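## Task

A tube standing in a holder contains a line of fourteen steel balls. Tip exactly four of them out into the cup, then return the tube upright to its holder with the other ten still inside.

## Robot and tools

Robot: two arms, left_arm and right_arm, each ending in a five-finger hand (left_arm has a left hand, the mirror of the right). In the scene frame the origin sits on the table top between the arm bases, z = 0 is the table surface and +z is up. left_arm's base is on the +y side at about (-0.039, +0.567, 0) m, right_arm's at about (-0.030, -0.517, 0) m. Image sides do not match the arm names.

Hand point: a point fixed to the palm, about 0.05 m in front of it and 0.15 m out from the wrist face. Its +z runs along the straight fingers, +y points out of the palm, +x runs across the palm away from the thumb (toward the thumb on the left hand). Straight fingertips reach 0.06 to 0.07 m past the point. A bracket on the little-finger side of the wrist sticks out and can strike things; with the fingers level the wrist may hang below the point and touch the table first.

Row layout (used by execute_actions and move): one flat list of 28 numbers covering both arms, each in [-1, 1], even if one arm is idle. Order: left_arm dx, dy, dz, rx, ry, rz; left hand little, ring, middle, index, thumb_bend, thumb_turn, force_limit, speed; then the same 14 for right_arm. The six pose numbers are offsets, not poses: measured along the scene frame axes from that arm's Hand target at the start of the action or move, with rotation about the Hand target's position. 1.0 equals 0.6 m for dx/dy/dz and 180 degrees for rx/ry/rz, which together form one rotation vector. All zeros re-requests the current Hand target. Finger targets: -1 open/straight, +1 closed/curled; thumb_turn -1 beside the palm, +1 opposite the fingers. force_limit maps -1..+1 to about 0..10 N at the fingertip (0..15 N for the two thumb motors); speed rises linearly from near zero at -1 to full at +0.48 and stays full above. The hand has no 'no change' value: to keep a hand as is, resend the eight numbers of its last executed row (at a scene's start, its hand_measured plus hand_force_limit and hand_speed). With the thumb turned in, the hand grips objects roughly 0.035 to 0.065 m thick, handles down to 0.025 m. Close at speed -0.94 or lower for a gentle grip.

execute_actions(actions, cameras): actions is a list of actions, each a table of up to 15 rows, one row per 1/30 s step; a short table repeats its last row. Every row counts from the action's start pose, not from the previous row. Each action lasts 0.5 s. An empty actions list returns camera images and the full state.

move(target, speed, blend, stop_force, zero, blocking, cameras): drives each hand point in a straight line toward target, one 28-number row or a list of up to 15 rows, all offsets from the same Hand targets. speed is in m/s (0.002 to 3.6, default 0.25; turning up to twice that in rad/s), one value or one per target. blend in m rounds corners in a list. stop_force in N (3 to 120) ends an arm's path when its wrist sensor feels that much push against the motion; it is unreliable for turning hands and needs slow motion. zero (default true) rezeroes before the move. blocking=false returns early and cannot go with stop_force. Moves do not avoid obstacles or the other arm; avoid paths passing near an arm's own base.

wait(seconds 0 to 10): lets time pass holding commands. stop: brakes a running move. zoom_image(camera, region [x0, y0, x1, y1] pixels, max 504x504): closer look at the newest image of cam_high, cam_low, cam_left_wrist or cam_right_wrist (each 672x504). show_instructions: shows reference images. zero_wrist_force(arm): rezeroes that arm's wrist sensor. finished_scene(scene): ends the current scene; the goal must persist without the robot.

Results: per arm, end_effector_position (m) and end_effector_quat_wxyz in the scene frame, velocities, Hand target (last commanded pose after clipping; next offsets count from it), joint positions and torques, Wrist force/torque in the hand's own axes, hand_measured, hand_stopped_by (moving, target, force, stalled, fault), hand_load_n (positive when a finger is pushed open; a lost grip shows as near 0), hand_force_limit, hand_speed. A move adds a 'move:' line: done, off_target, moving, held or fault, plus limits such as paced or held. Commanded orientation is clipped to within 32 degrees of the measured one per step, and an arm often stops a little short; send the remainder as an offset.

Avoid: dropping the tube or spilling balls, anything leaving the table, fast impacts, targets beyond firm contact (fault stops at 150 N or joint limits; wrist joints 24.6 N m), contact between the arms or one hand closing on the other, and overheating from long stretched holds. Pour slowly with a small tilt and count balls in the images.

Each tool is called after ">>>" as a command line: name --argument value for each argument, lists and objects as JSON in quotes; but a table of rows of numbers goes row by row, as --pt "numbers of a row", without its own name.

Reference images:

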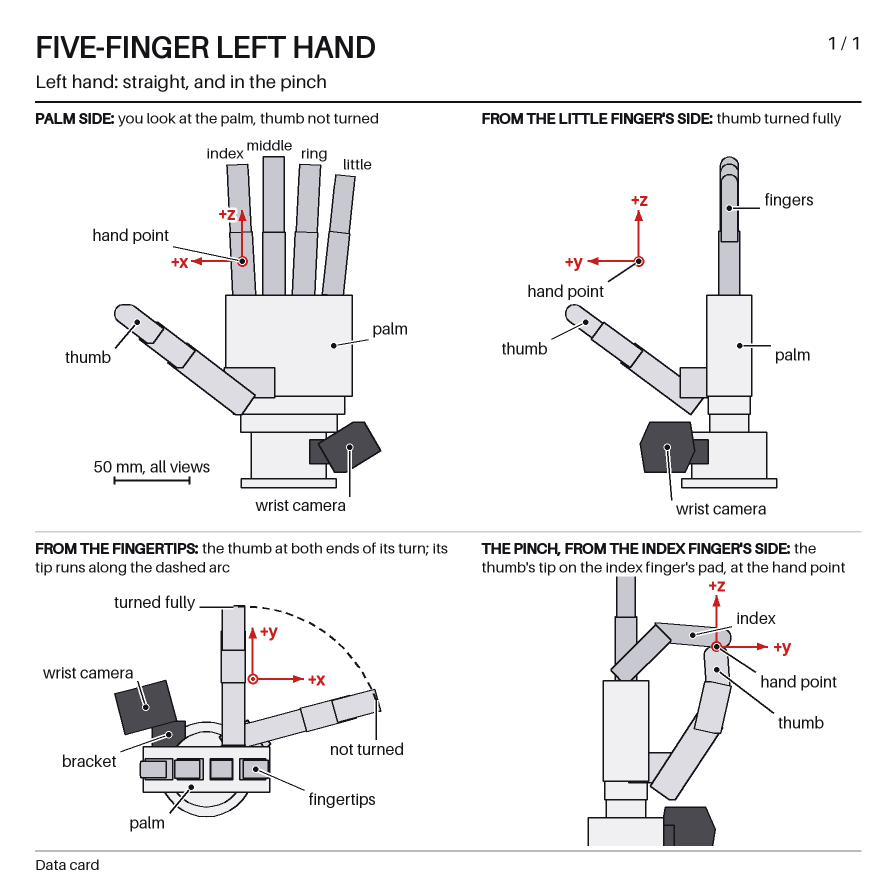

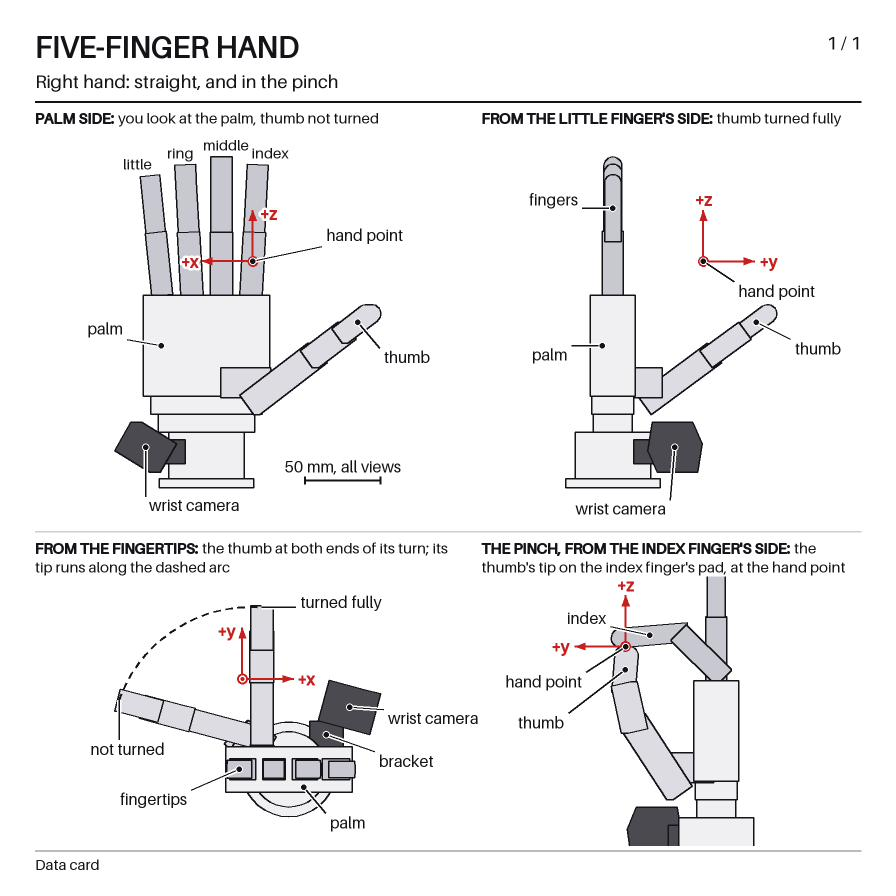

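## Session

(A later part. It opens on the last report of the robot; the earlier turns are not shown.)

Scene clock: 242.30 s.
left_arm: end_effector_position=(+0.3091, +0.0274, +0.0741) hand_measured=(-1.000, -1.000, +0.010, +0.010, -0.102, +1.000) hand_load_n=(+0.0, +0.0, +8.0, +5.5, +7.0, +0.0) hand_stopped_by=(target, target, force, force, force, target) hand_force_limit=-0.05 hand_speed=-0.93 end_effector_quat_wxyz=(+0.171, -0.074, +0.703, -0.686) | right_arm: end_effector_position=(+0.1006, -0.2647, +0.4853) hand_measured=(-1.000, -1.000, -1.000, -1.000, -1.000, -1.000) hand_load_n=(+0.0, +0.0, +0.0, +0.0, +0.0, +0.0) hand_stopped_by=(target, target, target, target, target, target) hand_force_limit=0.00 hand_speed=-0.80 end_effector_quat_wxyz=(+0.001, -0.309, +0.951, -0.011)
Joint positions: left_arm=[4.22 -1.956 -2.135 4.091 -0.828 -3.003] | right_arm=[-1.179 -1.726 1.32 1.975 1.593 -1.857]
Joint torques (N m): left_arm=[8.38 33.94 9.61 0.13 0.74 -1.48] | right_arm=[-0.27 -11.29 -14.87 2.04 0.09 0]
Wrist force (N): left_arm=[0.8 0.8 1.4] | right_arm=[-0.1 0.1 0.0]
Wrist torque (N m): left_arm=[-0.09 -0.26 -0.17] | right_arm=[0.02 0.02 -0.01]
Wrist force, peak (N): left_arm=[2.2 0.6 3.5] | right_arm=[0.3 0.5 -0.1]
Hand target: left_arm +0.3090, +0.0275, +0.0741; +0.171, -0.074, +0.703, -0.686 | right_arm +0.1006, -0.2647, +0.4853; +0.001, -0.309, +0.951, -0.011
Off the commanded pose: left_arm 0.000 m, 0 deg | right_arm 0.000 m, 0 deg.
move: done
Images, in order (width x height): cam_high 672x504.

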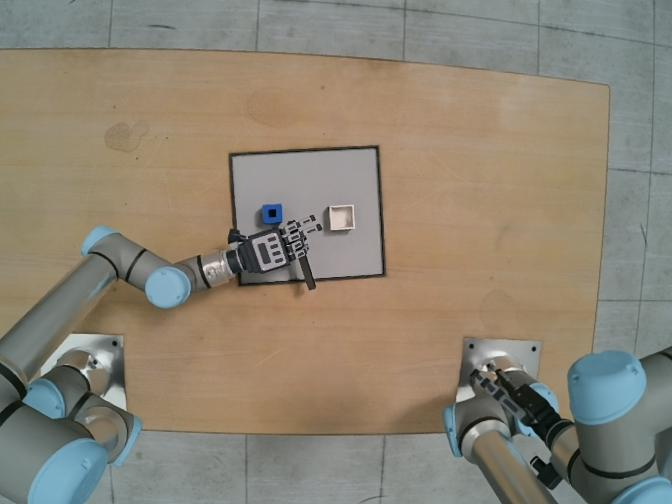

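>>> move --pt "0 -0.2 0 0 0 0 -1 -1 0.4 0.4 0.4 1 -0.05 -0.93 0 0 0 0 0 0 -1 -1 -1 -1 -1 -1 0 -0.8" --pt "0 -0.2 0 -0.02271 0.06238 0 -1 -1 0.4 0.4 0.4 1 -0.05 -0.93 0 0 0 0 0 0 -1 -1 -1 -1 -1 -1 0 -0.8" --pt "0 -0.2 0 0 0 0 -1 -1 0.4 0.4 0.4 1 -0.05 -0.93 0 0 0 0 0 0 -1 -1 -1 -1 -1 -1 0 -0.8" --pt "0 0 0 0 0 0 -1 -1 0.4 0.4 0.4 1 -0.05 -0.93 0 0 0 0 0 0 -1 -1 -1 -1 -1 -1 0 -0.8" --speed '[0.25, 0.2, 0.2, 0.25]' --cameras '["cam_high"]'

>>> zoom_image --camera "cam_high" --region '[312, 187, 372, 247]'

Scene clock: 249.50 s.
left_arm: end_effector_position=(+0.3091, +0.0274, +0.0741) hand_measured=(-1.000, -1.000, +0.010, +0.010, -0.102, +1.000) hand_load_n=(-0.5, -0.5, +8.0, +5.5, +7.5, -0.5) hand_stopped_by=(target, target, force, force, force, target) hand_force_limit=-0.05 hand_speed=-0.93 end_effector_quat_wxyz=(+0.171, -0.074, +0.703, -0.686) | right_arm: end_effector_position=(+0.1006, -0.2647, +0.4853) hand_measured=(-1.000, -1.000, -1.000, -1.000, -1.000, -1.000) hand_load_n=(+0.0, +0.0, +0.0, +0.0, +0.0, +0.0) hand_stopped_by=(target, target, target, target, target, target) hand_force_limit=0.00 hand_speed=-0.80 end_effector_quat_wxyz=(+0.001, -0.309, +0.951, -0.011)
Joint positions: left_arm=[4.22 -1.956 -2.135 4.091 -0.828 -3.003] | right_arm=[-1.179 -1.726 1.32 1.975 1.593 -1.857]
Joint torques (N m): left_arm=[7.42 33.39 9.36 0.08 0.83 -1.43] | right_arm=[-0.86 -11.67 -14.7 2.09 0.19 0.02]
Wrist force (N): left_arm=[1.0 1.0 1.5] | right_arm=[0.0 0.1 0.3]
Wrist torque (N m): left_arm=[-0.07 -0.30 -0.16] | right_arm=[-0.01 -0.01 0.00]
Wrist force, peak (N): left_arm=[2.1 0.6 3.2] | right_arm=[0.3 0.5 0.5]
Hand target: left_arm +0.3090, +0.0275, +0.0741; +0.171, -0.074, +0.703, -0.686 | right_arm +0.1006, -0.2647, +0.4853; +0.001, -0.309, +0.951, -0.011
Off the commanded pose: left_arm 0.000 m, 0 deg | right_arm 0.000 m, 0 deg.
move: done
Images, in order (width x height): cam_high 672x504.

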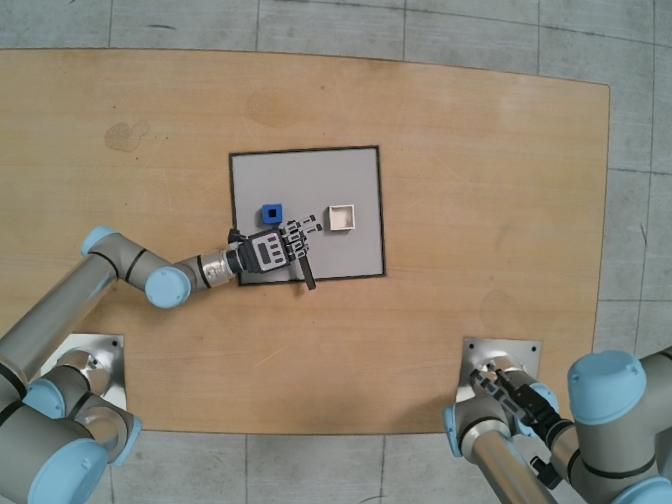

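Scaled by 8.400 from the camera's 672x504 image, which has a finer 960x720 frame.

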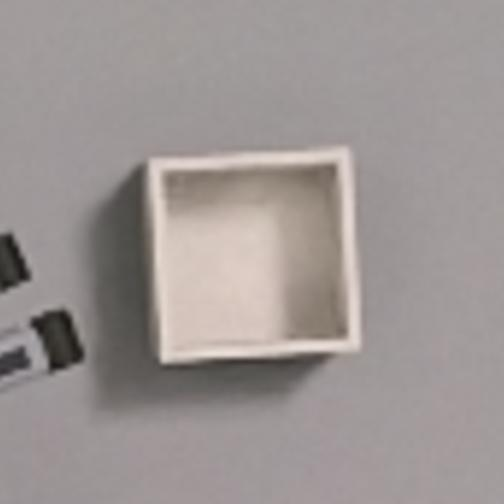

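>>> move --pt "0 -0.2 0 0 0 0 -1 -1 0.4 0.4 0.4 1 -0.05 -0.93 0 0 0 0 0 0 -1 -1 -1 -1 -1 -1 0 -0.8" --pt "0 -0.2 0 -0.02309 0.06342 0 -1 -1 0.4 0.4 0.4 1 -0.05 -0.93 0 0 0 0 0 0 -1 -1 -1 -1 -1 -1 0 -0.8" --pt "0 -0.2 0 0 0 0 -1 -1 0.4 0.4 0.4 1 -0.05 -0.93 0 0 0 0 0 0 -1 -1 -1 -1 -1 -1 0 -0.8" --pt "0 0 0 0 0 0 -1 -1 0.4 0.4 0.4 1 -0.05 -0.93 0 0 0 0 0 0 -1 -1 -1 -1 -1 -1 0 -0.8" --speed '[0.25, 0.2, 0.2, 0.25]' --cameras '["cam_high"]'

>>> zoom_image --camera "cam_high" --region '[312, 187, 372, 247]'

Scene clock: 256.37 s.
left_arm: end_effector_position=(+0.3091, +0.0274, +0.0741) hand_measured=(-1.000, -1.000, +0.010, +0.010, -0.102, +1.000) hand_load_n=(+0.0, +0.0, +8.0, +5.5, +7.5, -0.5) hand_stopped_by=(target, target, force, force, force, target) hand_force_limit=-0.05 hand_speed=-0.93 end_effector_quat_wxyz=(+0.171, -0.074, +0.703, -0.686) | right_arm: end_effector_position=(+0.1006, -0.2647, +0.4853) hand_measured=(-1.000, -1.000, -1.000, -1.000, -1.000, -1.000) hand_load_n=(+0.0, +0.0, +0.0, +0.0, +0.0, +0.0) hand_stopped_by=(target, target, target, target, target, target) hand_force_limit=0.00 hand_speed=-0.80 end_effector_quat_wxyz=(+0.001, -0.309, +0.951, -0.011)
Joint positions: left_arm=[4.22 -1.956 -2.135 4.091 -0.828 -3.003] | right_arm=[-1.179 -1.726 1.32 1.975 1.593 -1.857]
Joint torques (N m): left_arm=[7.42 34.32 6.87 0.2 0.77 -1.36] | right_arm=[-0.25 -11.39 -13.74 2.15 0.07 0.06]
Wrist force (N): left_arm=[0.9 0.7 1.4] | right_arm=[-0.1 0.2 0.1]
Wrist torque (N m): left_arm=[-0.11 -0.28 -0.16] | right_arm=[0.02 0.00 0.00]
Wrist force, peak (N): left_arm=[1.8 0.6 3.3] | right_arm=[0.1 0.4 0.5]
Hand target: left_arm +0.3090, +0.0275, +0.0741; +0.171, -0.074, +0.703, -0.686 | right_arm +0.1006, -0.2647, +0.4853; +0.001, -0.309, +0.951, -0.011
Off the commanded pose: left_arm 0.000 m, 0 deg | right_arm 0.000 m, 0 deg.
move: done
Images, in order (width x height): cam_high 672x504.

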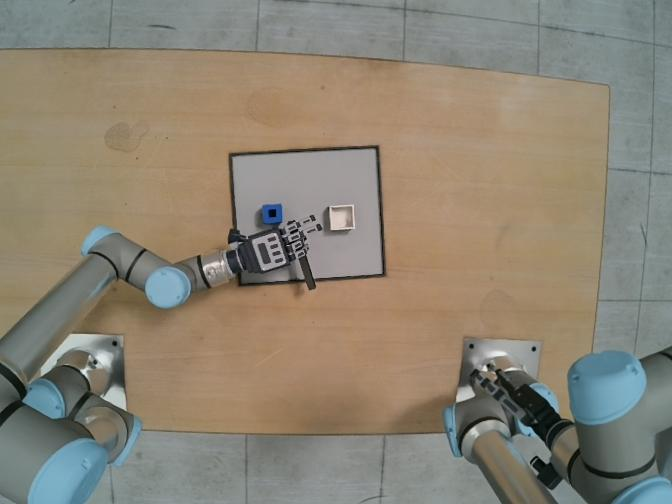

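Scaled by 8.400 from the camera's 672x504 image, which has a finer 960x720 frame.

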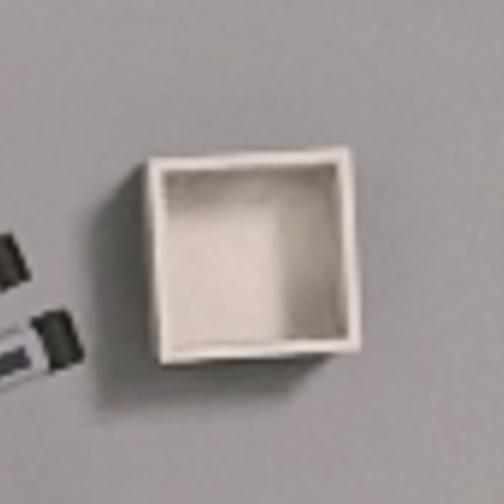

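>>> move --pt "0 -0.2 0 0 0 0 -1 -1 0.4 0.4 0.4 1 -0.05 -0.93 0 0 0 0 0 0 -1 -1 -1 -1 -1 -1 0 -0.8" --pt "0 -0.2 0 -0.02337 0.06421 0 -1 -1 0.4 0.4 0.4 1 -0.05 -0.93 0 0 0 0 0 0 -1 -1 -1 -1 -1 -1 0 -0.8" --pt "0 -0.2 0 0 0 0 -1 -1 0.4 0.4 0.4 1 -0.05 -0.93 0 0 0 0 0 0 -1 -1 -1 -1 -1 -1 0 -0.8" --pt "0 0 0 0 0 0 -1 -1 0.4 0.4 0.4 1 -0.05 -0.93 0 0 0 0 0 0 -1 -1 -1 -1 -1 -1 0 -0.8" --speed '[0.25, 0.2, 0.2, 0.25]' --cameras '["cam_high"]'

>>> zoom_image --camera "cam_high" --region '[312, 187, 372, 247]'

Scene clock: 264.23 s.
left_arm: end_effector_position=(+0.3091, +0.0274, +0.0741) hand_measured=(-1.000, -1.000, +0.010, +0.010, -0.102, +1.000) hand_load_n=(+0.0, +0.0, +8.5, +5.5, +7.0, +0.0) hand_stopped_by=(target, target, force, force, force, target) hand_force_limit=-0.05 hand_speed=-0.93 end_effector_quat_wxyz=(+0.171, -0.074, +0.703, -0.686) | right_arm: end_effector_position=(+0.1006, -0.2647, +0.4853) hand_measured=(-1.000, -1.000, -1.000, -1.000, -1.000, -1.000) hand_load_n=(+0.0, +0.0, +0.0, +0.0, +0.0, +0.0) hand_stopped_by=(target, target, target, target, target, target) hand_force_limit=0.00 hand_speed=-0.80 end_effector_quat_wxyz=(+0.001, -0.309, +0.951, -0.011)
Joint positions: left_arm=[4.22 -1.956 -2.135 4.091 -0.828 -3.003] | right_arm=[-1.179 -1.726 1.32 1.975 1.593 -1.857]
Joint torques (N m): left_arm=[7.63 33.17 8.82 0.14 0.83 -1.37] | right_arm=[-0.26 -10.65 -14.66 1.98 0.09 0.14]
Wrist force (N): left_arm=[0.7 0.9 1.5] | right_arm=[-0.1 0.1 0.2]
Wrist torque (N m): left_arm=[-0.09 -0.24 -0.18] | right_arm=[0.00 0.01 -0.01]
Wrist force, peak (N): left_arm=[1.7 0.7 3.4] | right_arm=[0.3 0.4 -0.1]
Hand target: left_arm +0.3090, +0.0275, +0.0741; +0.171, -0.074, +0.703, -0.686 | right_arm +0.1006, -0.2647, +0.4853; +0.001, -0.309, +0.951, -0.011
Off the commanded pose: left_arm 0.000 m, 0 deg | right_arm 0.000 m, 0 deg.
move: done
Images, in order (width x height): cam_high 672x504.

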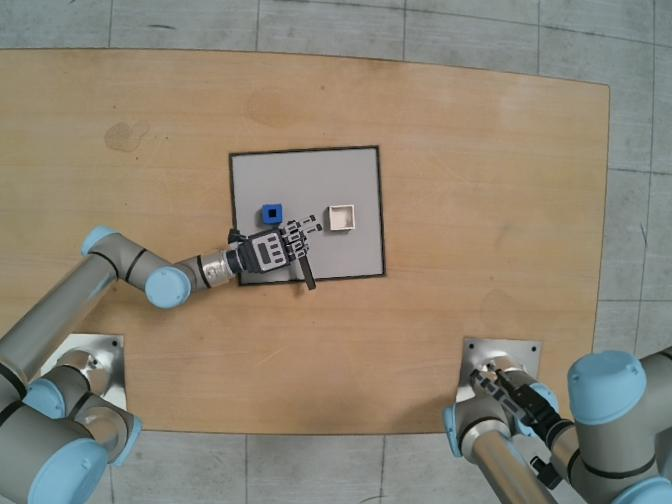

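Scaled by 8.400 from the camera's 672x504 image, which has a finer 960x720 frame.

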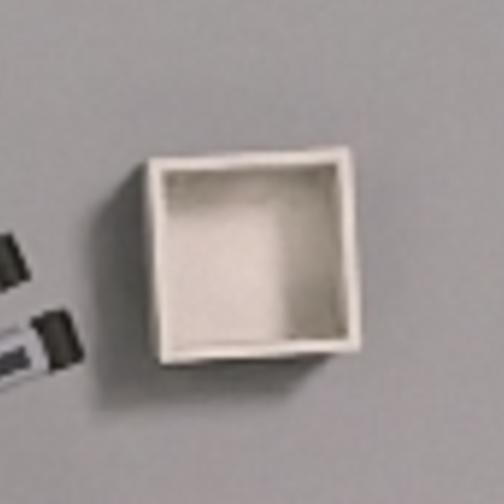

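>>> move --pt "0 -0.2 0 0 0 0 -1 -1 0.4 0.4 0.4 1 -0.05 -0.93 0 0 0 0 0 0 -1 -1 -1 -1 -1 -1 0 -0.8" --pt "0 -0.2 0 -0.02366 0.06499 0 -1 -1 0.4 0.4 0.4 1 -0.05 -0.93 0 0 0 0 0 0 -1 -1 -1 -1 -1 -1 0 -0.8" --pt "0 -0.2 0 0 0 0 -1 -1 0.4 0.4 0.4 1 -0.05 -0.93 0 0 0 0 0 0 -1 -1 -1 -1 -1 -1 0 -0.8" --pt "0 0 0 0 0 0 -1 -1 0.4 0.4 0.4 1 -0.05 -0.93 0 0 0 0 0 0 -1 -1 -1 -1 -1 -1 0 -0.8" --speed '[0.25, 0.2, 0.2, 0.25]' --cameras '["cam_high"]'

>>> zoom_image --camera "cam_high" --region '[312, 187, 372, 247]'

Scene clock: 271.30 s.
left_arm: end_effector_position=(+0.3091, +0.0274, +0.0741) hand_measured=(-1.000, -1.000, +0.010, +0.010, -0.102, +1.000) hand_load_n=(+0.0, +0.0, +8.0, +5.5, +7.0, -0.5) hand_stopped_by=(target, target, force, force, force, target) hand_force_limit=-0.05 hand_speed=-0.93 end_effector_quat_wxyz=(+0.171, -0.074, +0.703, -0.686) | right_arm: end_effector_position=(+0.1006, -0.2647, +0.4853) hand_measured=(-1.000, -1.000, -1.000, -1.000, -1.000, -1.000) hand_load_n=(+0.0, +0.0, +0.0, +0.0, +0.0, +0.0) hand_stopped_by=(target, target, target, target, target, target) hand_force_limit=0.00 hand_speed=-0.80 end_effector_quat_wxyz=(+0.001, -0.309, +0.951, -0.011)
Joint positions: left_arm=[4.22 -1.956 -2.135 4.091 -0.828 -3.003] | right_arm=[-1.179 -1.726 1.32 1.975 1.593 -1.857]
Joint torques (N m): left_arm=[7.34 33.62 8.45 -0.12 0.93 -1.52] | right_arm=[-0.59 -11.54 -13.93 2.1 0.08 0.03]
Wrist force (N): left_arm=[1.0 0.9 1.5] | right_arm=[0.0 0.2 0.0]
Wrist torque (N m): left_arm=[-0.08 -0.29 -0.16] | right_arm=[0.03 0.00 -0.01]
Wrist force, peak (N): left_arm=[1.9 0.5 3.4] | right_arm=[0.1 -0.1 0.7]
Hand target: left_arm +0.3090, +0.0275, +0.0741; +0.171, -0.074, +0.703, -0.686 | right_arm +0.1006, -0.2647, +0.4853; +0.001, -0.309, +0.951, -0.011
Off the commanded pose: left_arm 0.000 m, 0 deg | right_arm 0.000 m, 0 deg.
move: done
Images, in order (width x height): cam_high 672x504.

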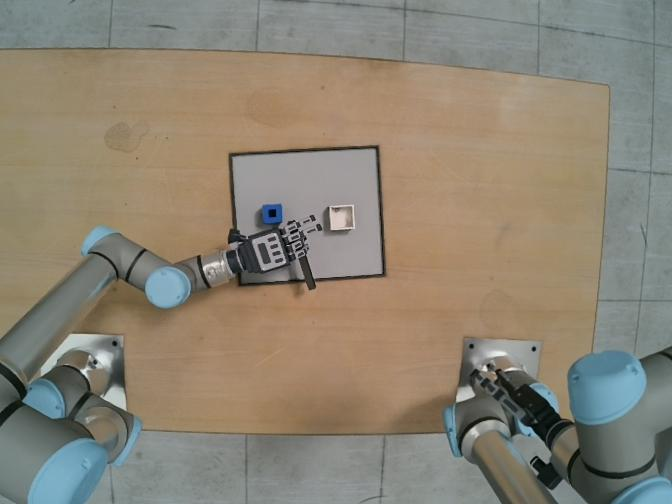

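Scaled by 8.400 from the camera's 672x504 image, which has a finer 960x720 frame.

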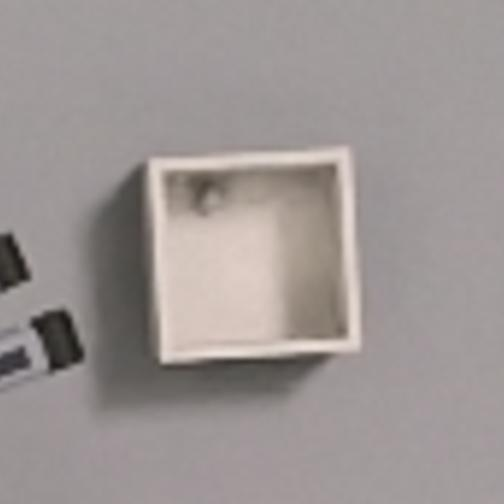

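>>> zoom_image --camera "cam_high" --region '[328, 202, 358, 232]'

>>> wait --seconds 0 --cameras '["cam_high"]'

>>> zoom_image --camera "cam_high" --region '[328, 202, 358, 232]'

Scaled by 16.800 from the camera's 672x504 image, which has a finer 960x720 frame.

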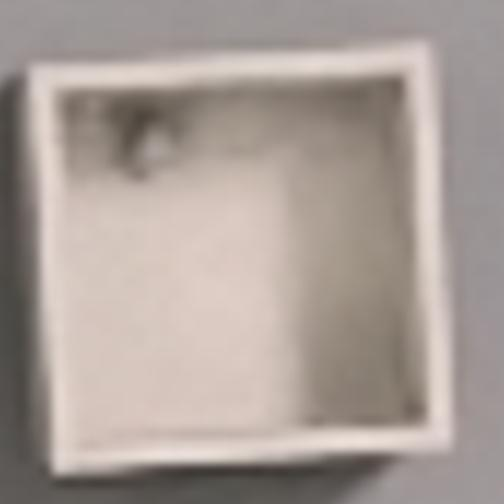

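Scene clock: 274.37 s.
left_arm: end_effector_position=(+0.3090, +0.0275, +0.0741) hand_measured=(-1.000, -1.000, +0.010, +0.010, -0.102, +1.000) hand_load_n=(+0.0, +0.0, +8.5, +5.5, +7.5, -0.5) hand_stopped_by=(target, target, force, force, force, target) hand_force_limit=-0.05 hand_speed=-0.93 end_effector_quat_wxyz=(+0.171, -0.074, +0.703, -0.686) | right_arm: end_effector_position=(+0.1006, -0.2647, +0.4853) hand_measured=(-1.000, -1.000, -1.000, -1.000, -1.000, -1.000) hand_load_n=(+0.0, +0.0, +0.0, +0.0, +0.0, +0.0) hand_stopped_by=(target, target, target, target, target, target) hand_force_limit=0.00 hand_speed=-0.80 end_effector_quat_wxyz=(+0.001, -0.309, +0.951, -0.011)
Joint positions: left_arm=[4.22 -1.956 -2.135 4.091 -0.828 -3.002] | right_arm=[-1.179 -1.726 1.32 1.975 1.593 -1.857]
Joint torques (N m): left_arm=[8.44 40.05 8.4 2.29 1.91 0.21] | right_arm=[-0.34 -11.68 -14.17 2.09 0.22 0.21]
Wrist force (N): left_arm=[0.7 0.8 1.4] | right_arm=[0.2 0.1 0.1]
Wrist torque (N m): left_arm=[-0.09 -0.25 -0.17] | right_arm=[0.00 -0.04 0.01]
Wrist force, peak (N): left_arm=[1.1 0.9 1.6] | right_arm=[-0.2 0.2 0.3]
Hand target: left_arm +0.3090, +0.0275, +0.0741; +0.171, -0.074, +0.703, -0.686 | right_arm +0.1006, -0.2647, +0.4853; +0.001, -0.309, +0.951, -0.011
Off the commanded pose: left_arm 0.000 m, 0 deg | right_arm 0.000 m, 0 deg.
Images, in order (width x height): cam_high 672x504.

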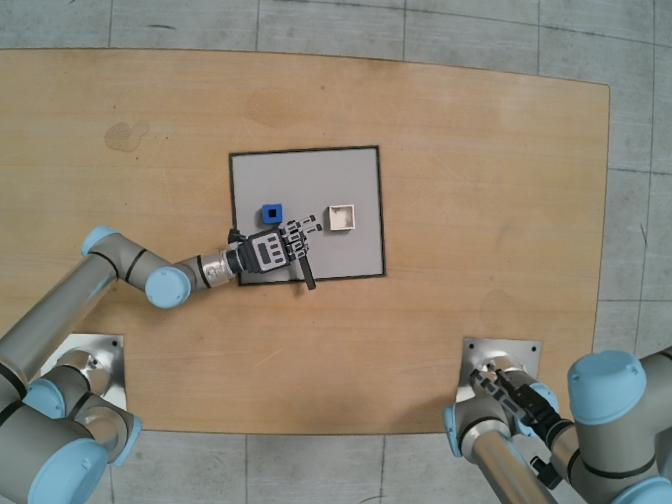

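Scaled by 16.800 from the camera's 672x504 image, which has a finer 960x720 frame.

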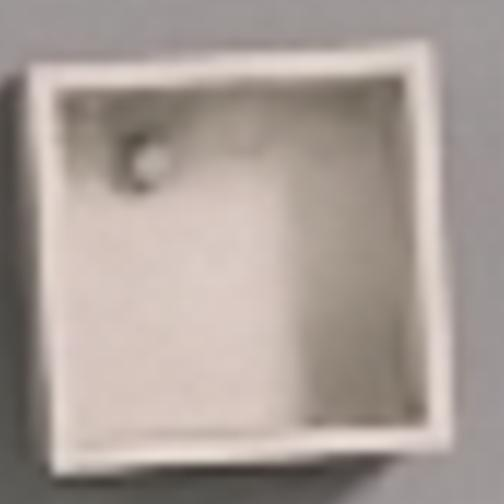

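>>> move --pt "0 -0.2 0 0 0 0 -1 -1 0.4 0.4 0.4 1 -0.05 -0.93 0 0 0 0 0 0 -1 -1 -1 -1 -1 -1 0 -0.8" --pt "0 -0.2 0 -0.02385 0.06551 0 -1 -1 0.4 0.4 0.4 1 -0.05 -0.93 0 0 0 0 0 0 -1 -1 -1 -1 -1 -1 0 -0.8" --pt "0 -0.2 0 0 0 0 -1 -1 0.4 0.4 0.4 1 -0.05 -0.93 0 0 0 0 0 0 -1 -1 -1 -1 -1 -1 0 -0.8" --pt "0 0 0 0 0 0 -1 -1 0.4 0.4 0.4 1 -0.05 -0.93 0 0 0 0 0 0 -1 -1 -1 -1 -1 -1 0 -0.8" --speed '[0.25, 0.2, 0.2, 0.25]' --cameras '["cam_high"]'

>>> zoom_image --camera "cam_high" --region '[328, 202, 358, 232]'

Scene clock: 284.70 s.
left_arm: end_effector_position=(+0.3091, +0.0274, +0.0741) hand_measured=(-1.000, -1.000, +0.010, +0.010, -0.102, +1.000) hand_load_n=(+0.0, +0.0, +8.0, +5.5, +7.5, -0.5) hand_stopped_by=(target, target, force, force, force, target) hand_force_limit=-0.05 hand_speed=-0.93 end_effector_quat_wxyz=(+0.171, -0.074, +0.703, -0.686) | right_arm: end_effector_position=(+0.1006, -0.2647, +0.4853) hand_measured=(-1.000, -1.000, -1.000, -1.000, -1.000, -1.000) hand_load_n=(+0.0, +0.0, +0.0, +0.0, +0.0, +0.0) hand_stopped_by=(target, target, target, target, target, target) hand_force_limit=0.00 hand_speed=-0.80 end_effector_quat_wxyz=(+0.001, -0.309, +0.951, -0.011)
Joint positions: left_arm=[4.22 -1.956 -2.135 4.091 -0.828 -3.003] | right_arm=[-1.179 -1.726 1.32 1.975 1.593 -1.857]
Joint torques (N m): left_arm=[7.84 34.55 8.34 0.15 0.97 -1.29] | right_arm=[0.03 -11.31 -12.85 2.02 0.1 0.13]
Wrist force (N): left_arm=[0.9 0.8 1.6] | right_arm=[0.0 0.2 0.0]
Wrist torque (N m): left_arm=[-0.09 -0.28 -0.16] | right_arm=[0.04 0.00 -0.01]
Wrist force, peak (N): left_arm=[1.9 0.7 3.4] | right_arm=[-0.1 0.6 0.2]
Hand target: left_arm +0.3090, +0.0275, +0.0741; +0.171, -0.074, +0.703, -0.686 | right_arm +0.1006, -0.2647, +0.4853; +0.001, -0.309, +0.951, -0.011
Off the commanded pose: left_arm 0.000 m, 0 deg | right_arm 0.000 m, 0 deg.
move: done
Images, in order (width x height): cam_high 672x504.

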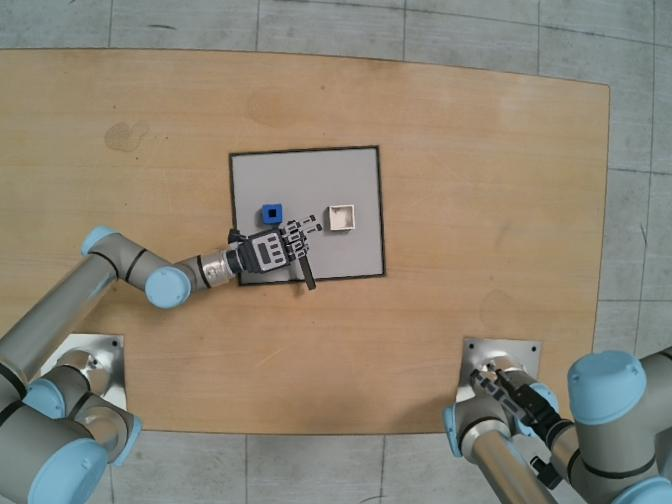

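Scaled by 16.800 from the camera's 672x504 image, which has a finer 960x720 frame.

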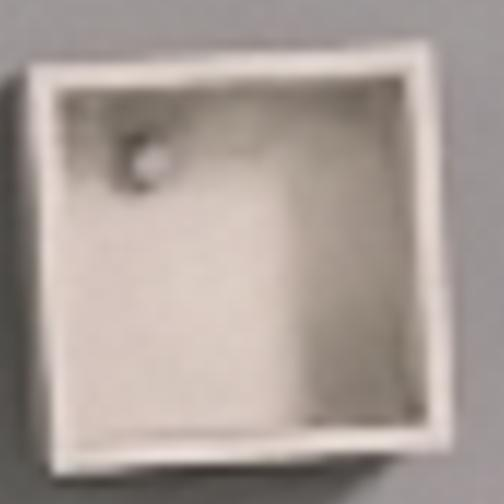

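>>> move --pt "0 -0.2 0 0 0 0 -1 -1 0.4 0.4 0.4 1 -0.05 -0.93 0 0 0 0 0 0 -1 -1 -1 -1 -1 -1 0 -0.8" --pt "0 -0.2 0 -0.02404 0.06603 0 -1 -1 0.4 0.4 0.4 1 -0.05 -0.93 0 0 0 0 0 0 -1 -1 -1 -1 -1 -1 0 -0.8" --pt "0 -0.2 0 0 0 0 -1 -1 0.4 0.4 0.4 1 -0.05 -0.93 0 0 0 0 0 0 -1 -1 -1 -1 -1 -1 0 -0.8" --pt "0 0 0 0 0 0 -1 -1 0.4 0.4 0.4 1 -0.05 -0.93 0 0 0 0 0 0 -1 -1 -1 -1 -1 -1 0 -0.8" --speed '[0.25, 0.2, 0.2, 0.25]' --cameras '["cam_high"]'

>>> zoom_image --camera "cam_high" --region '[328, 202, 358, 232]'

Scene clock: 294.07 s.
left_arm: end_effector_position=(+0.3091, +0.0274, +0.0741) hand_measured=(-1.000, -1.000, +0.010, +0.010, -0.102, +1.000) hand_load_n=(+0.0, +0.0, +8.0, +5.5, +7.5, -0.5) hand_stopped_by=(target, target, force, force, force, target) hand_force_limit=-0.05 hand_speed=-0.93 end_effector_quat_wxyz=(+0.171, -0.074, +0.703, -0.686) | right_arm: end_effector_position=(+0.1006, -0.2647, +0.4853) hand_measured=(-1.000, -1.000, -1.000, -1.000, -1.000, -1.000) hand_load_n=(+0.0, +0.0, +0.0, +0.0, +0.0, +0.0) hand_stopped_by=(target, target, target, target, target, target) hand_force_limit=0.00 hand_speed=-0.80 end_effector_quat_wxyz=(+0.001, -0.309, +0.951, -0.011)
Joint positions: left_arm=[4.22 -1.956 -2.135 4.091 -0.828 -3.003] | right_arm=[-1.179 -1.726 1.32 1.975 1.593 -1.857]
Joint torques (N m): left_arm=[7.57 33.18 9.91 0.15 1.04 -1.34] | right_arm=[-0.46 -11.82 -13.28 2.05 0.04 0]
Wrist force (N): left_arm=[0.8 0.9 1.2] | right_arm=[0.0 0.1 0.3]
Wrist torque (N m): left_arm=[-0.06 -0.27 -0.17] | right_arm=[0.00 -0.01 0.00]
Wrist force, peak (N): left_arm=[1.9 0.6 3.3] | right_arm=[0.5 0.4 0.3]
Hand target: left_arm +0.3090, +0.0275, +0.0741; +0.171, -0.074, +0.703, -0.686 | right_arm +0.1006, -0.2647, +0.4853; +0.001, -0.309, +0.951, -0.011
Off the commanded pose: left_arm 0.000 m, 0 deg | right_arm 0.000 m, 0 deg.
move: done
Images, in order (width x height): cam_high 672x504.

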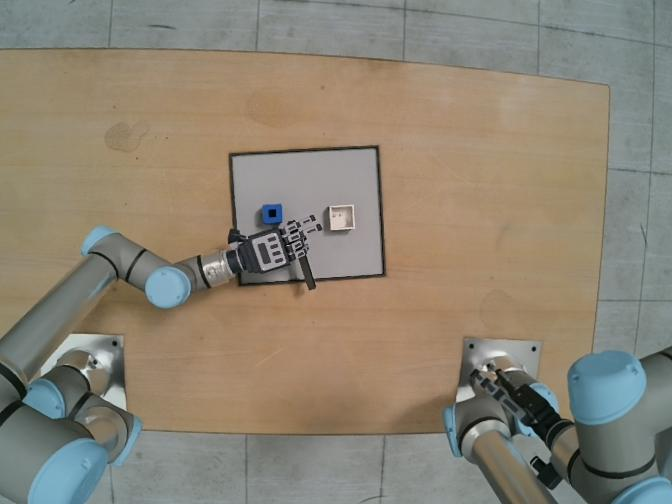

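Scaled by 16.800 from the camera's 672x504 image, which has a finer 960x720 frame.

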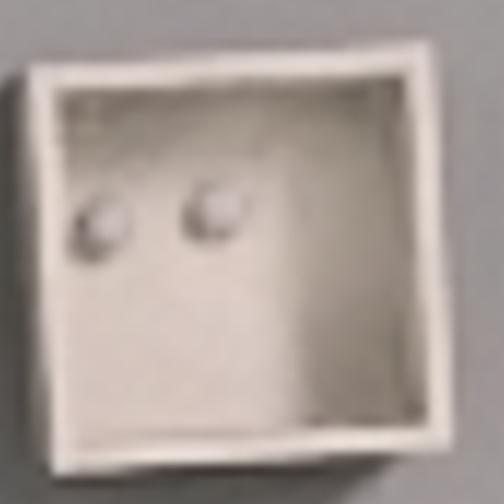

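>>> move --pt "0 -0.2 0 0 0 0 -1 -1 0.4 0.4 0.4 1 -0.05 -0.93 0 0 0 0 0 0 -1 -1 -1 -1 -1 -1 0 -0.8" --pt "0 -0.2 0 -0.02423 0.06656 0 -1 -1 0.4 0.4 0.4 1 -0.05 -0.93 0 0 0 0 0 0 -1 -1 -1 -1 -1 -1 0 -0.8" --pt "0 -0.2 0 0 0 0 -1 -1 0.4 0.4 0.4 1 -0.05 -0.93 0 0 0 0 0 0 -1 -1 -1 -1 -1 -1 0 -0.8" --pt "0 0 0 0 0 0 -1 -1 0.4 0.4 0.4 1 -0.05 -0.93 0 0 0 0 0 0 -1 -1 -1 -1 -1 -1 0 -0.8" --speed '[0.25, 0.2, 0.2, 0.25]' --cameras '["cam_high"]'

>>> zoom_image --camera "cam_high" --region '[328, 202, 358, 232]'

Scene clock: 302.13 s.
left_arm: end_effector_position=(+0.3091, +0.0274, +0.0741) hand_measured=(-1.000, -1.000, +0.010, +0.010, -0.102, +1.000) hand_load_n=(+0.0, +0.0, +8.0, +5.5, +7.0, +0.0) hand_stopped_by=(target, target, force, force, force, target) hand_force_limit=-0.05 hand_speed=-0.93 end_effector_quat_wxyz=(+0.171, -0.074, +0.703, -0.686) | right_arm: end_effector_position=(+0.1006, -0.2647, +0.4853) hand_measured=(-1.000, -1.000, -1.000, -1.000, -1.000, -1.000) hand_load_n=(+0.0, +0.0, +0.0, +0.0, +0.0, +0.0) hand_stopped_by=(target, target, target, target, target, target) hand_force_limit=0.00 hand_speed=-0.80 end_effector_quat_wxyz=(+0.001, -0.309, +0.951, -0.011)
Joint positions: left_arm=[4.22 -1.956 -2.135 4.091 -0.828 -3.003] | right_arm=[-1.179 -1.726 1.32 1.975 1.593 -1.857]
Joint torques (N m): left_arm=[7.66 33.51 9.21 0 0.85 -1.36] | right_arm=[-0.28 -10.78 -13.01 1.97 0.11 0.06]
Wrist force (N): left_arm=[0.9 0.8 1.3] | right_arm=[0.1 0.2 0.3]
Wrist torque (N m): left_arm=[-0.07 -0.29 -0.16] | right_arm=[0.01 -0.02 0.00]
Wrist force, peak (N): left_arm=[1.8 0.6 3.3] | right_arm=[0.3 0.2 0.6]
Hand target: left_arm +0.3090, +0.0275, +0.0741; +0.171, -0.074, +0.703, -0.686 | right_arm +0.1006, -0.2647, +0.4853; +0.001, -0.309, +0.951, -0.011
Off the commanded pose: left_arm 0.000 m, 0 deg | right_arm 0.000 m, 0 deg.
move: done
Images, in order (width x height): cam_high 672x504.

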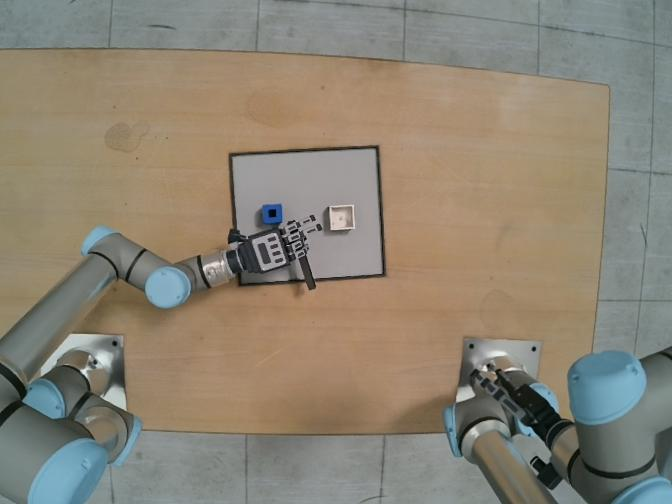

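Scaled by 16.800 from the camera's 672x504 image, which has a finer 960x720 frame.

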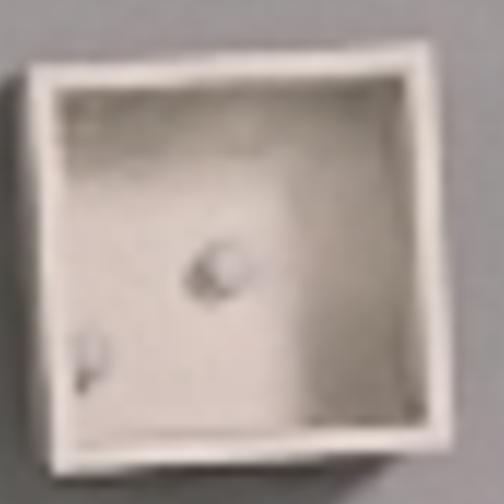

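Two balls still. Next −12.85°.

>>> move --pt "0 -0.2 0 0 0 0 -1 -1 0.4 0.4 0.4 1 -0.05 -0.93 0 0 0 0 0 0 -1 -1 -1 -1 -1 -1 0 -0.8" --pt "0 -0.2 0 -0.02442 0.06708 0 -1 -1 0.4 0.4 0.4 1 -0.05 -0.93 0 0 0 0 0 0 -1 -1 -1 -1 -1 -1 0 -0.8" --pt "0 -0.2 0 0 0 0 -1 -1 0.4 0.4 0.4 1 -0.05 -0.93 0 0 0 0 0 0 -1 -1 -1 -1 -1 -1 0 -0.8" --pt "0 0 0 0 0 0 -1 -1 0.4 0.4 0.4 1 -0.05 -0.93 0 0 0 0 0 0 -1 -1 -1 -1 -1 -1 0 -0.8" --speed '[0.25, 0.2, 0.2, 0.25]' --cameras '["cam_high"]'

>>> zoom_image --camera "cam_high" --region '[328, 202, 358, 232]'

Scene clock: 310.77 s.
left_arm: end_effector_position=(+0.3091, +0.0274, +0.0741) hand_measured=(-1.000, -1.000, +0.010, +0.010, -0.102, +1.000) hand_load_n=(+0.0, +0.0, +8.0, +5.5, +7.5, -0.5) hand_stopped_by=(target, target, force, force, force, target) hand_force_limit=-0.05 hand_speed=-0.93 end_effector_quat_wxyz=(+0.171, -0.074, +0.703, -0.686) | right_arm: end_effector_position=(+0.1006, -0.2647, +0.4853) hand_measured=(-1.000, -1.000, -1.000, -1.000, -1.000, -1.000) hand_load_n=(+0.0, +0.0, +0.0, +0.0, +0.0, +0.5) hand_stopped_by=(target, target, target, target, target, target) hand_force_limit=0.00 hand_speed=-0.80 end_effector_quat_wxyz=(+0.001, -0.309, +0.951, -0.011)
Joint positions: left_arm=[4.22 -1.956 -2.135 4.091 -0.828 -3.003] | right_arm=[-1.179 -1.726 1.32 1.975 1.593 -1.857]
Joint torques (N m): left_arm=[8.02 34.2 6.67 -0.06 0.93 -1.37] | right_arm=[-0.01 -11.36 -13.31 2.1 0.05 0.06]
Wrist force (N): left_arm=[0.9 0.6 1.4] | right_arm=[-0.1 0.2 0.4]
Wrist torque (N m): left_arm=[-0.11 -0.29 -0.15] | right_arm=[0.01 0.00 -0.01]
Wrist force, peak (N): left_arm=[2.1 0.7 3.3] | right_arm=[0.0 0.6 0.1]
Hand target: left_arm +0.3090, +0.0275, +0.0741; +0.171, -0.074, +0.703, -0.686 | right_arm +0.1006, -0.2647, +0.4853; +0.001, -0.309, +0.951, -0.011
Off the commanded pose: left_arm 0.000 m, 0 deg | right_arm 0.000 m, 0 deg.
move: done
Images, in order (width x height): cam_high 672x504.

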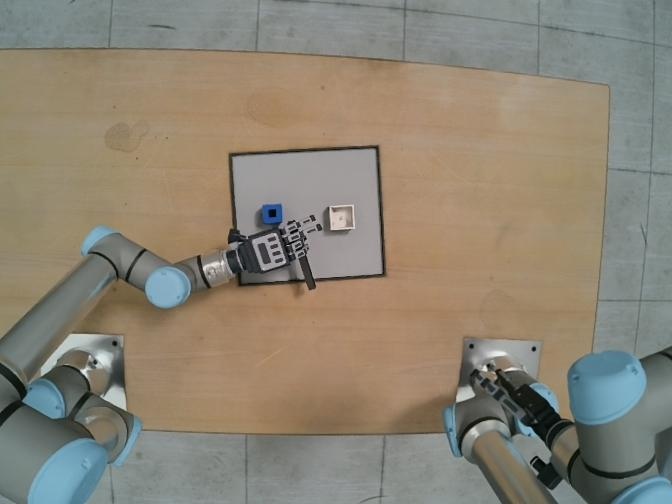

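Scaled by 16.800 from the camera's 672x504 image, which has a finer 960x720 frame.

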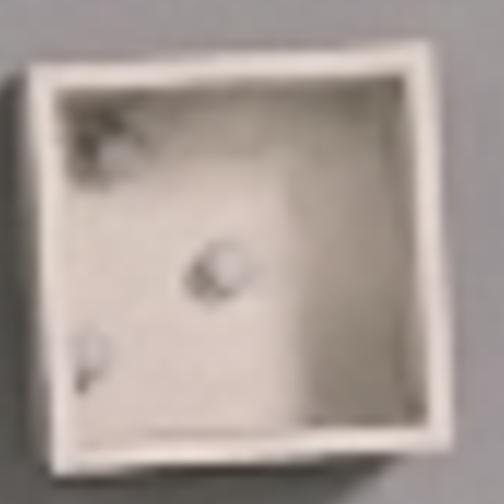

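>>> wait --seconds 0 --cameras '["cam_high", "cam_right_wrist", "cam_left_wrist"]'

>>> zoom_image --camera "cam_high" --region '[328, 202, 358, 232]'

>>> zoom_image --camera "cam_right_wrist" --region '[250, 225, 310, 295]'

Scene clock: 315.03 s.
left_arm: end_effector_position=(+0.3090, +0.0275, +0.0741) hand_measured=(-1.000, -1.000, +0.010, +0.010, -0.102, +1.000) hand_load_n=(+0.0, +0.0, +8.5, +5.5, +7.5, -0.5) hand_stopped_by=(target, target, force, force, force, target) hand_force_limit=-0.05 hand_speed=-0.93 end_effector_quat_wxyz=(+0.171, -0.074, +0.703, -0.686) | right_arm: end_effector_position=(+0.1006, -0.2647, +0.4853) hand_measured=(-1.000, -1.000, -1.000, -1.000, -1.000, -1.000) hand_load_n=(+0.0, +0.0, +0.0, +0.0, -0.5, +0.0) hand_stopped_by=(target, target, target, target, target, target) hand_force_limit=0.00 hand_speed=-0.80 end_effector_quat_wxyz=(+0.001, -0.309, +0.951, -0.011)
Joint positions: left_arm=[4.22 -1.956 -2.135 4.091 -0.828 -3.002] | right_arm=[-1.179 -1.726 1.32 1.975 1.593 -1.857]
Joint torques (N m): left_arm=[9.6 39.35 7.73 2.41 1.85 0.33] | right_arm=[-0.26 -11.66 -13.03 2.11 0.06 -0.04]
Wrist force (N): left_arm=[1.0 0.7 1.6] | right_arm=[0.0 0.0 -0.1]
Wrist torque (N m): left_arm=[-0.11 -0.29 -0.14] | right_arm=[0.00 0.00 0.00]
Wrist force, peak (N): left_arm=[1.0 0.7 1.9] | right_arm=[-0.3 0.5 0.2]
Hand target: left_arm +0.3090, +0.0275, +0.0741; +0.171, -0.074, +0.703, -0.686 | right_arm +0.1006, -0.2647, +0.4853; +0.001, -0.309, +0.951, -0.011
Off the commanded pose: left_arm 0.000 m, 0 deg | right_arm 0.000 m, 0 deg.
camera_calibration:
cam_left_wrist: T_world_to_cam=[[-0.366156, -0.158093, 0.917026, 0.0554726], [-0.911718, 0.258218, -0.31952, 0.295082], [-0.186278, -0.953064, -0.238684, 0.217089], [0, 0, 0, 1]] pos_world=[0.329782, 0.139474, 0.0952305]
cam_right_wrist: T_world_to_cam=[[-0.783328, 0.621608, 0.000875016, 0.241835], [0.522539, 0.657722, 0.542545, -0.153724], [0.336675, 0.425448, -0.840026, 0.6025], [0, 0, 0, 1]] pos_world=[0.0669164, -0.305552, 0.589306]
Images, in order (width x height): cam_high 672x504, cam_left_wrist 672x504, cam_right_wrist 672x504.

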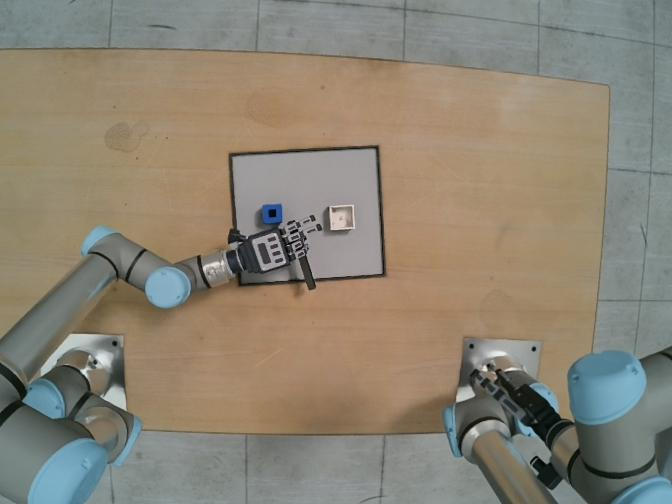

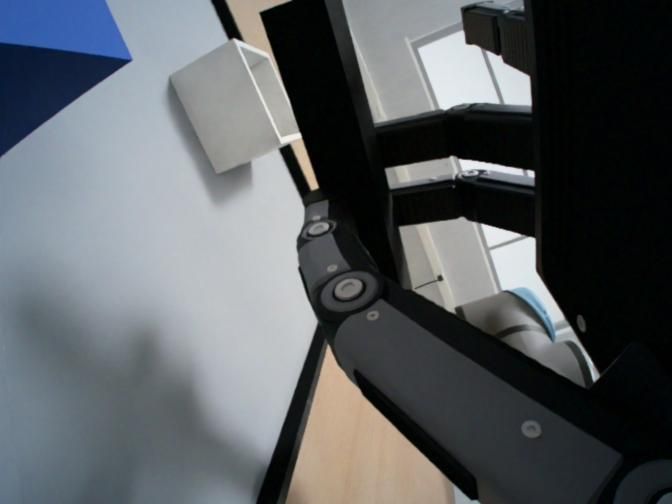

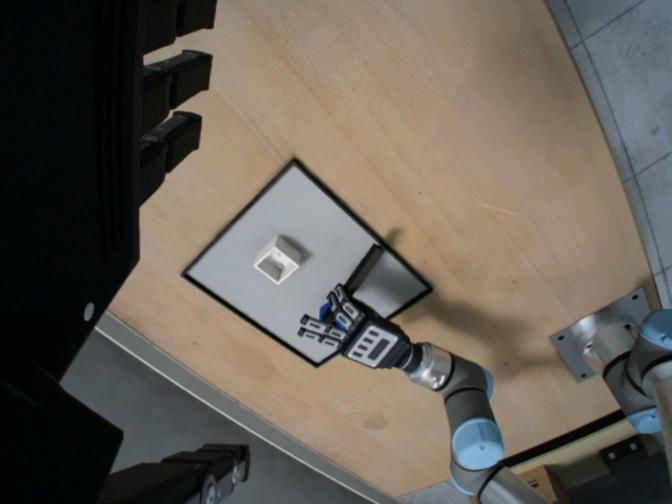

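Scaled by 16.800 from the camera's 672x504 image, which has a finer 960x720 frame.

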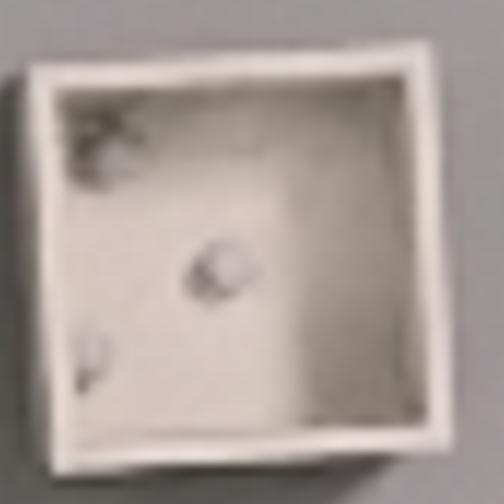

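Scaled by 7.200 from the camera's 672x504 image, which has a finer 960x720 frame.

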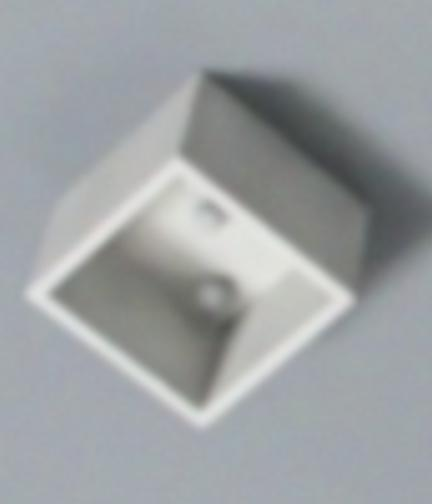

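>>> move --target '[0,0,0,0,0,0,-1,-1,0.4,0.4,0.4,1,-0.05,-0.93,0.2973,0.1062,-0.3888,0,0,0,-1,-1,-1,-1,-1,-1,0,-0.8]' --speed 0.35 --cameras '["cam_right_wrist", "cam_high"]'

Scene clock: 346.00 s.
left_arm: end_effector_position=(+0.3090, +0.0275, +0.0741) hand_measured=(-1.000, -1.000, +0.010, +0.010, -0.102, +1.000) hand_load_n=(+0.0, +0.0, +8.5, +5.5, +7.5, -0.5) hand_stopped_by=(target, target, force, force, force, target) hand_force_limit=-0.05 hand_speed=-0.93 end_effector_quat_wxyz=(+0.171, -0.074, +0.703, -0.686) | right_arm: end_effector_position=(+0.2790, -0.2009, +0.2522) hand_measured=(-1.000, -1.000, -1.000, -1.000, -1.000, -1.000) hand_load_n=(+0.0, +0.0, +0.0, +0.0, +0.0, +0.0) hand_stopped_by=(target, target, target, target, target, target) hand_force_limit=0.00 hand_speed=-0.80 end_effector_quat_wxyz=(+0.001, -0.309, +0.951, -0.011)
Joint positions: left_arm=[4.22 -1.956 -2.135 4.091 -0.828 -3.002] | right_arm=[-1.179 -1.336 1.521 1.385 1.593 -1.857]
Joint torques (N m): left_arm=[9.5 40.5 8.42 2.13 2.1 0.29] | right_arm=[9.32 -23.72 -10.57 0.46 -1.38 -0.47]
Wrist force (N): left_arm=[0.8 0.8 1.4] | right_arm=[0.5 0.5 0.3]
Wrist torque (N m): left_arm=[-0.08 -0.28 -0.16] | right_arm=[0.03 -0.12 -0.11]
Wrist force, peak (N): left_arm=[0.8 0.8 1.8] | right_arm=[-1.1 0.2 2.2]
Hand target: left_arm +0.3090, +0.0275, +0.0741; +0.171, -0.074, +0.703, -0.686 | right_arm +0.2790, -0.2009, +0.2520; +0.001, -0.309, +0.951, -0.011
Off the commanded pose: left_arm 0.000 m, 0 deg | right_arm 0.000 m, 0 deg.
move: done
camera_calibration:
cam_right_wrist: T_world_to_cam=[[-0.783296, 0.621649, 0.000908793, 0.342117], [0.522569, 0.65766, 0.542591, -0.162478], [0.336703, 0.425484, -0.839997, 0.319475], [0, 0, 0, 1]] pos_world=[0.245316, -0.241752, 0.356207]
Images, in order (width x height): cam_high 672x504, cam_right_wrist 672x504.

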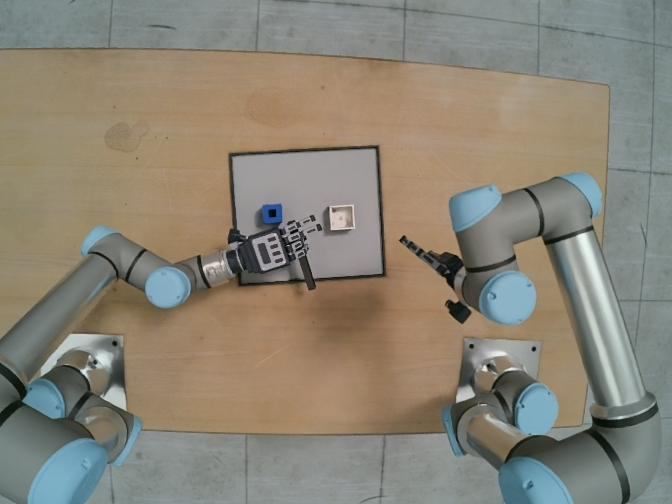

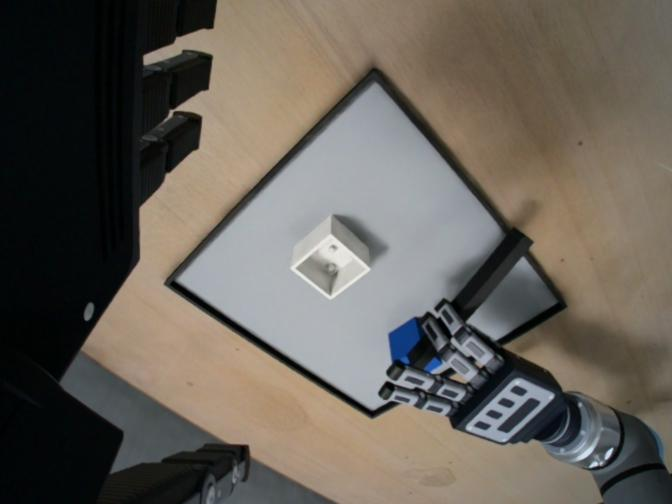

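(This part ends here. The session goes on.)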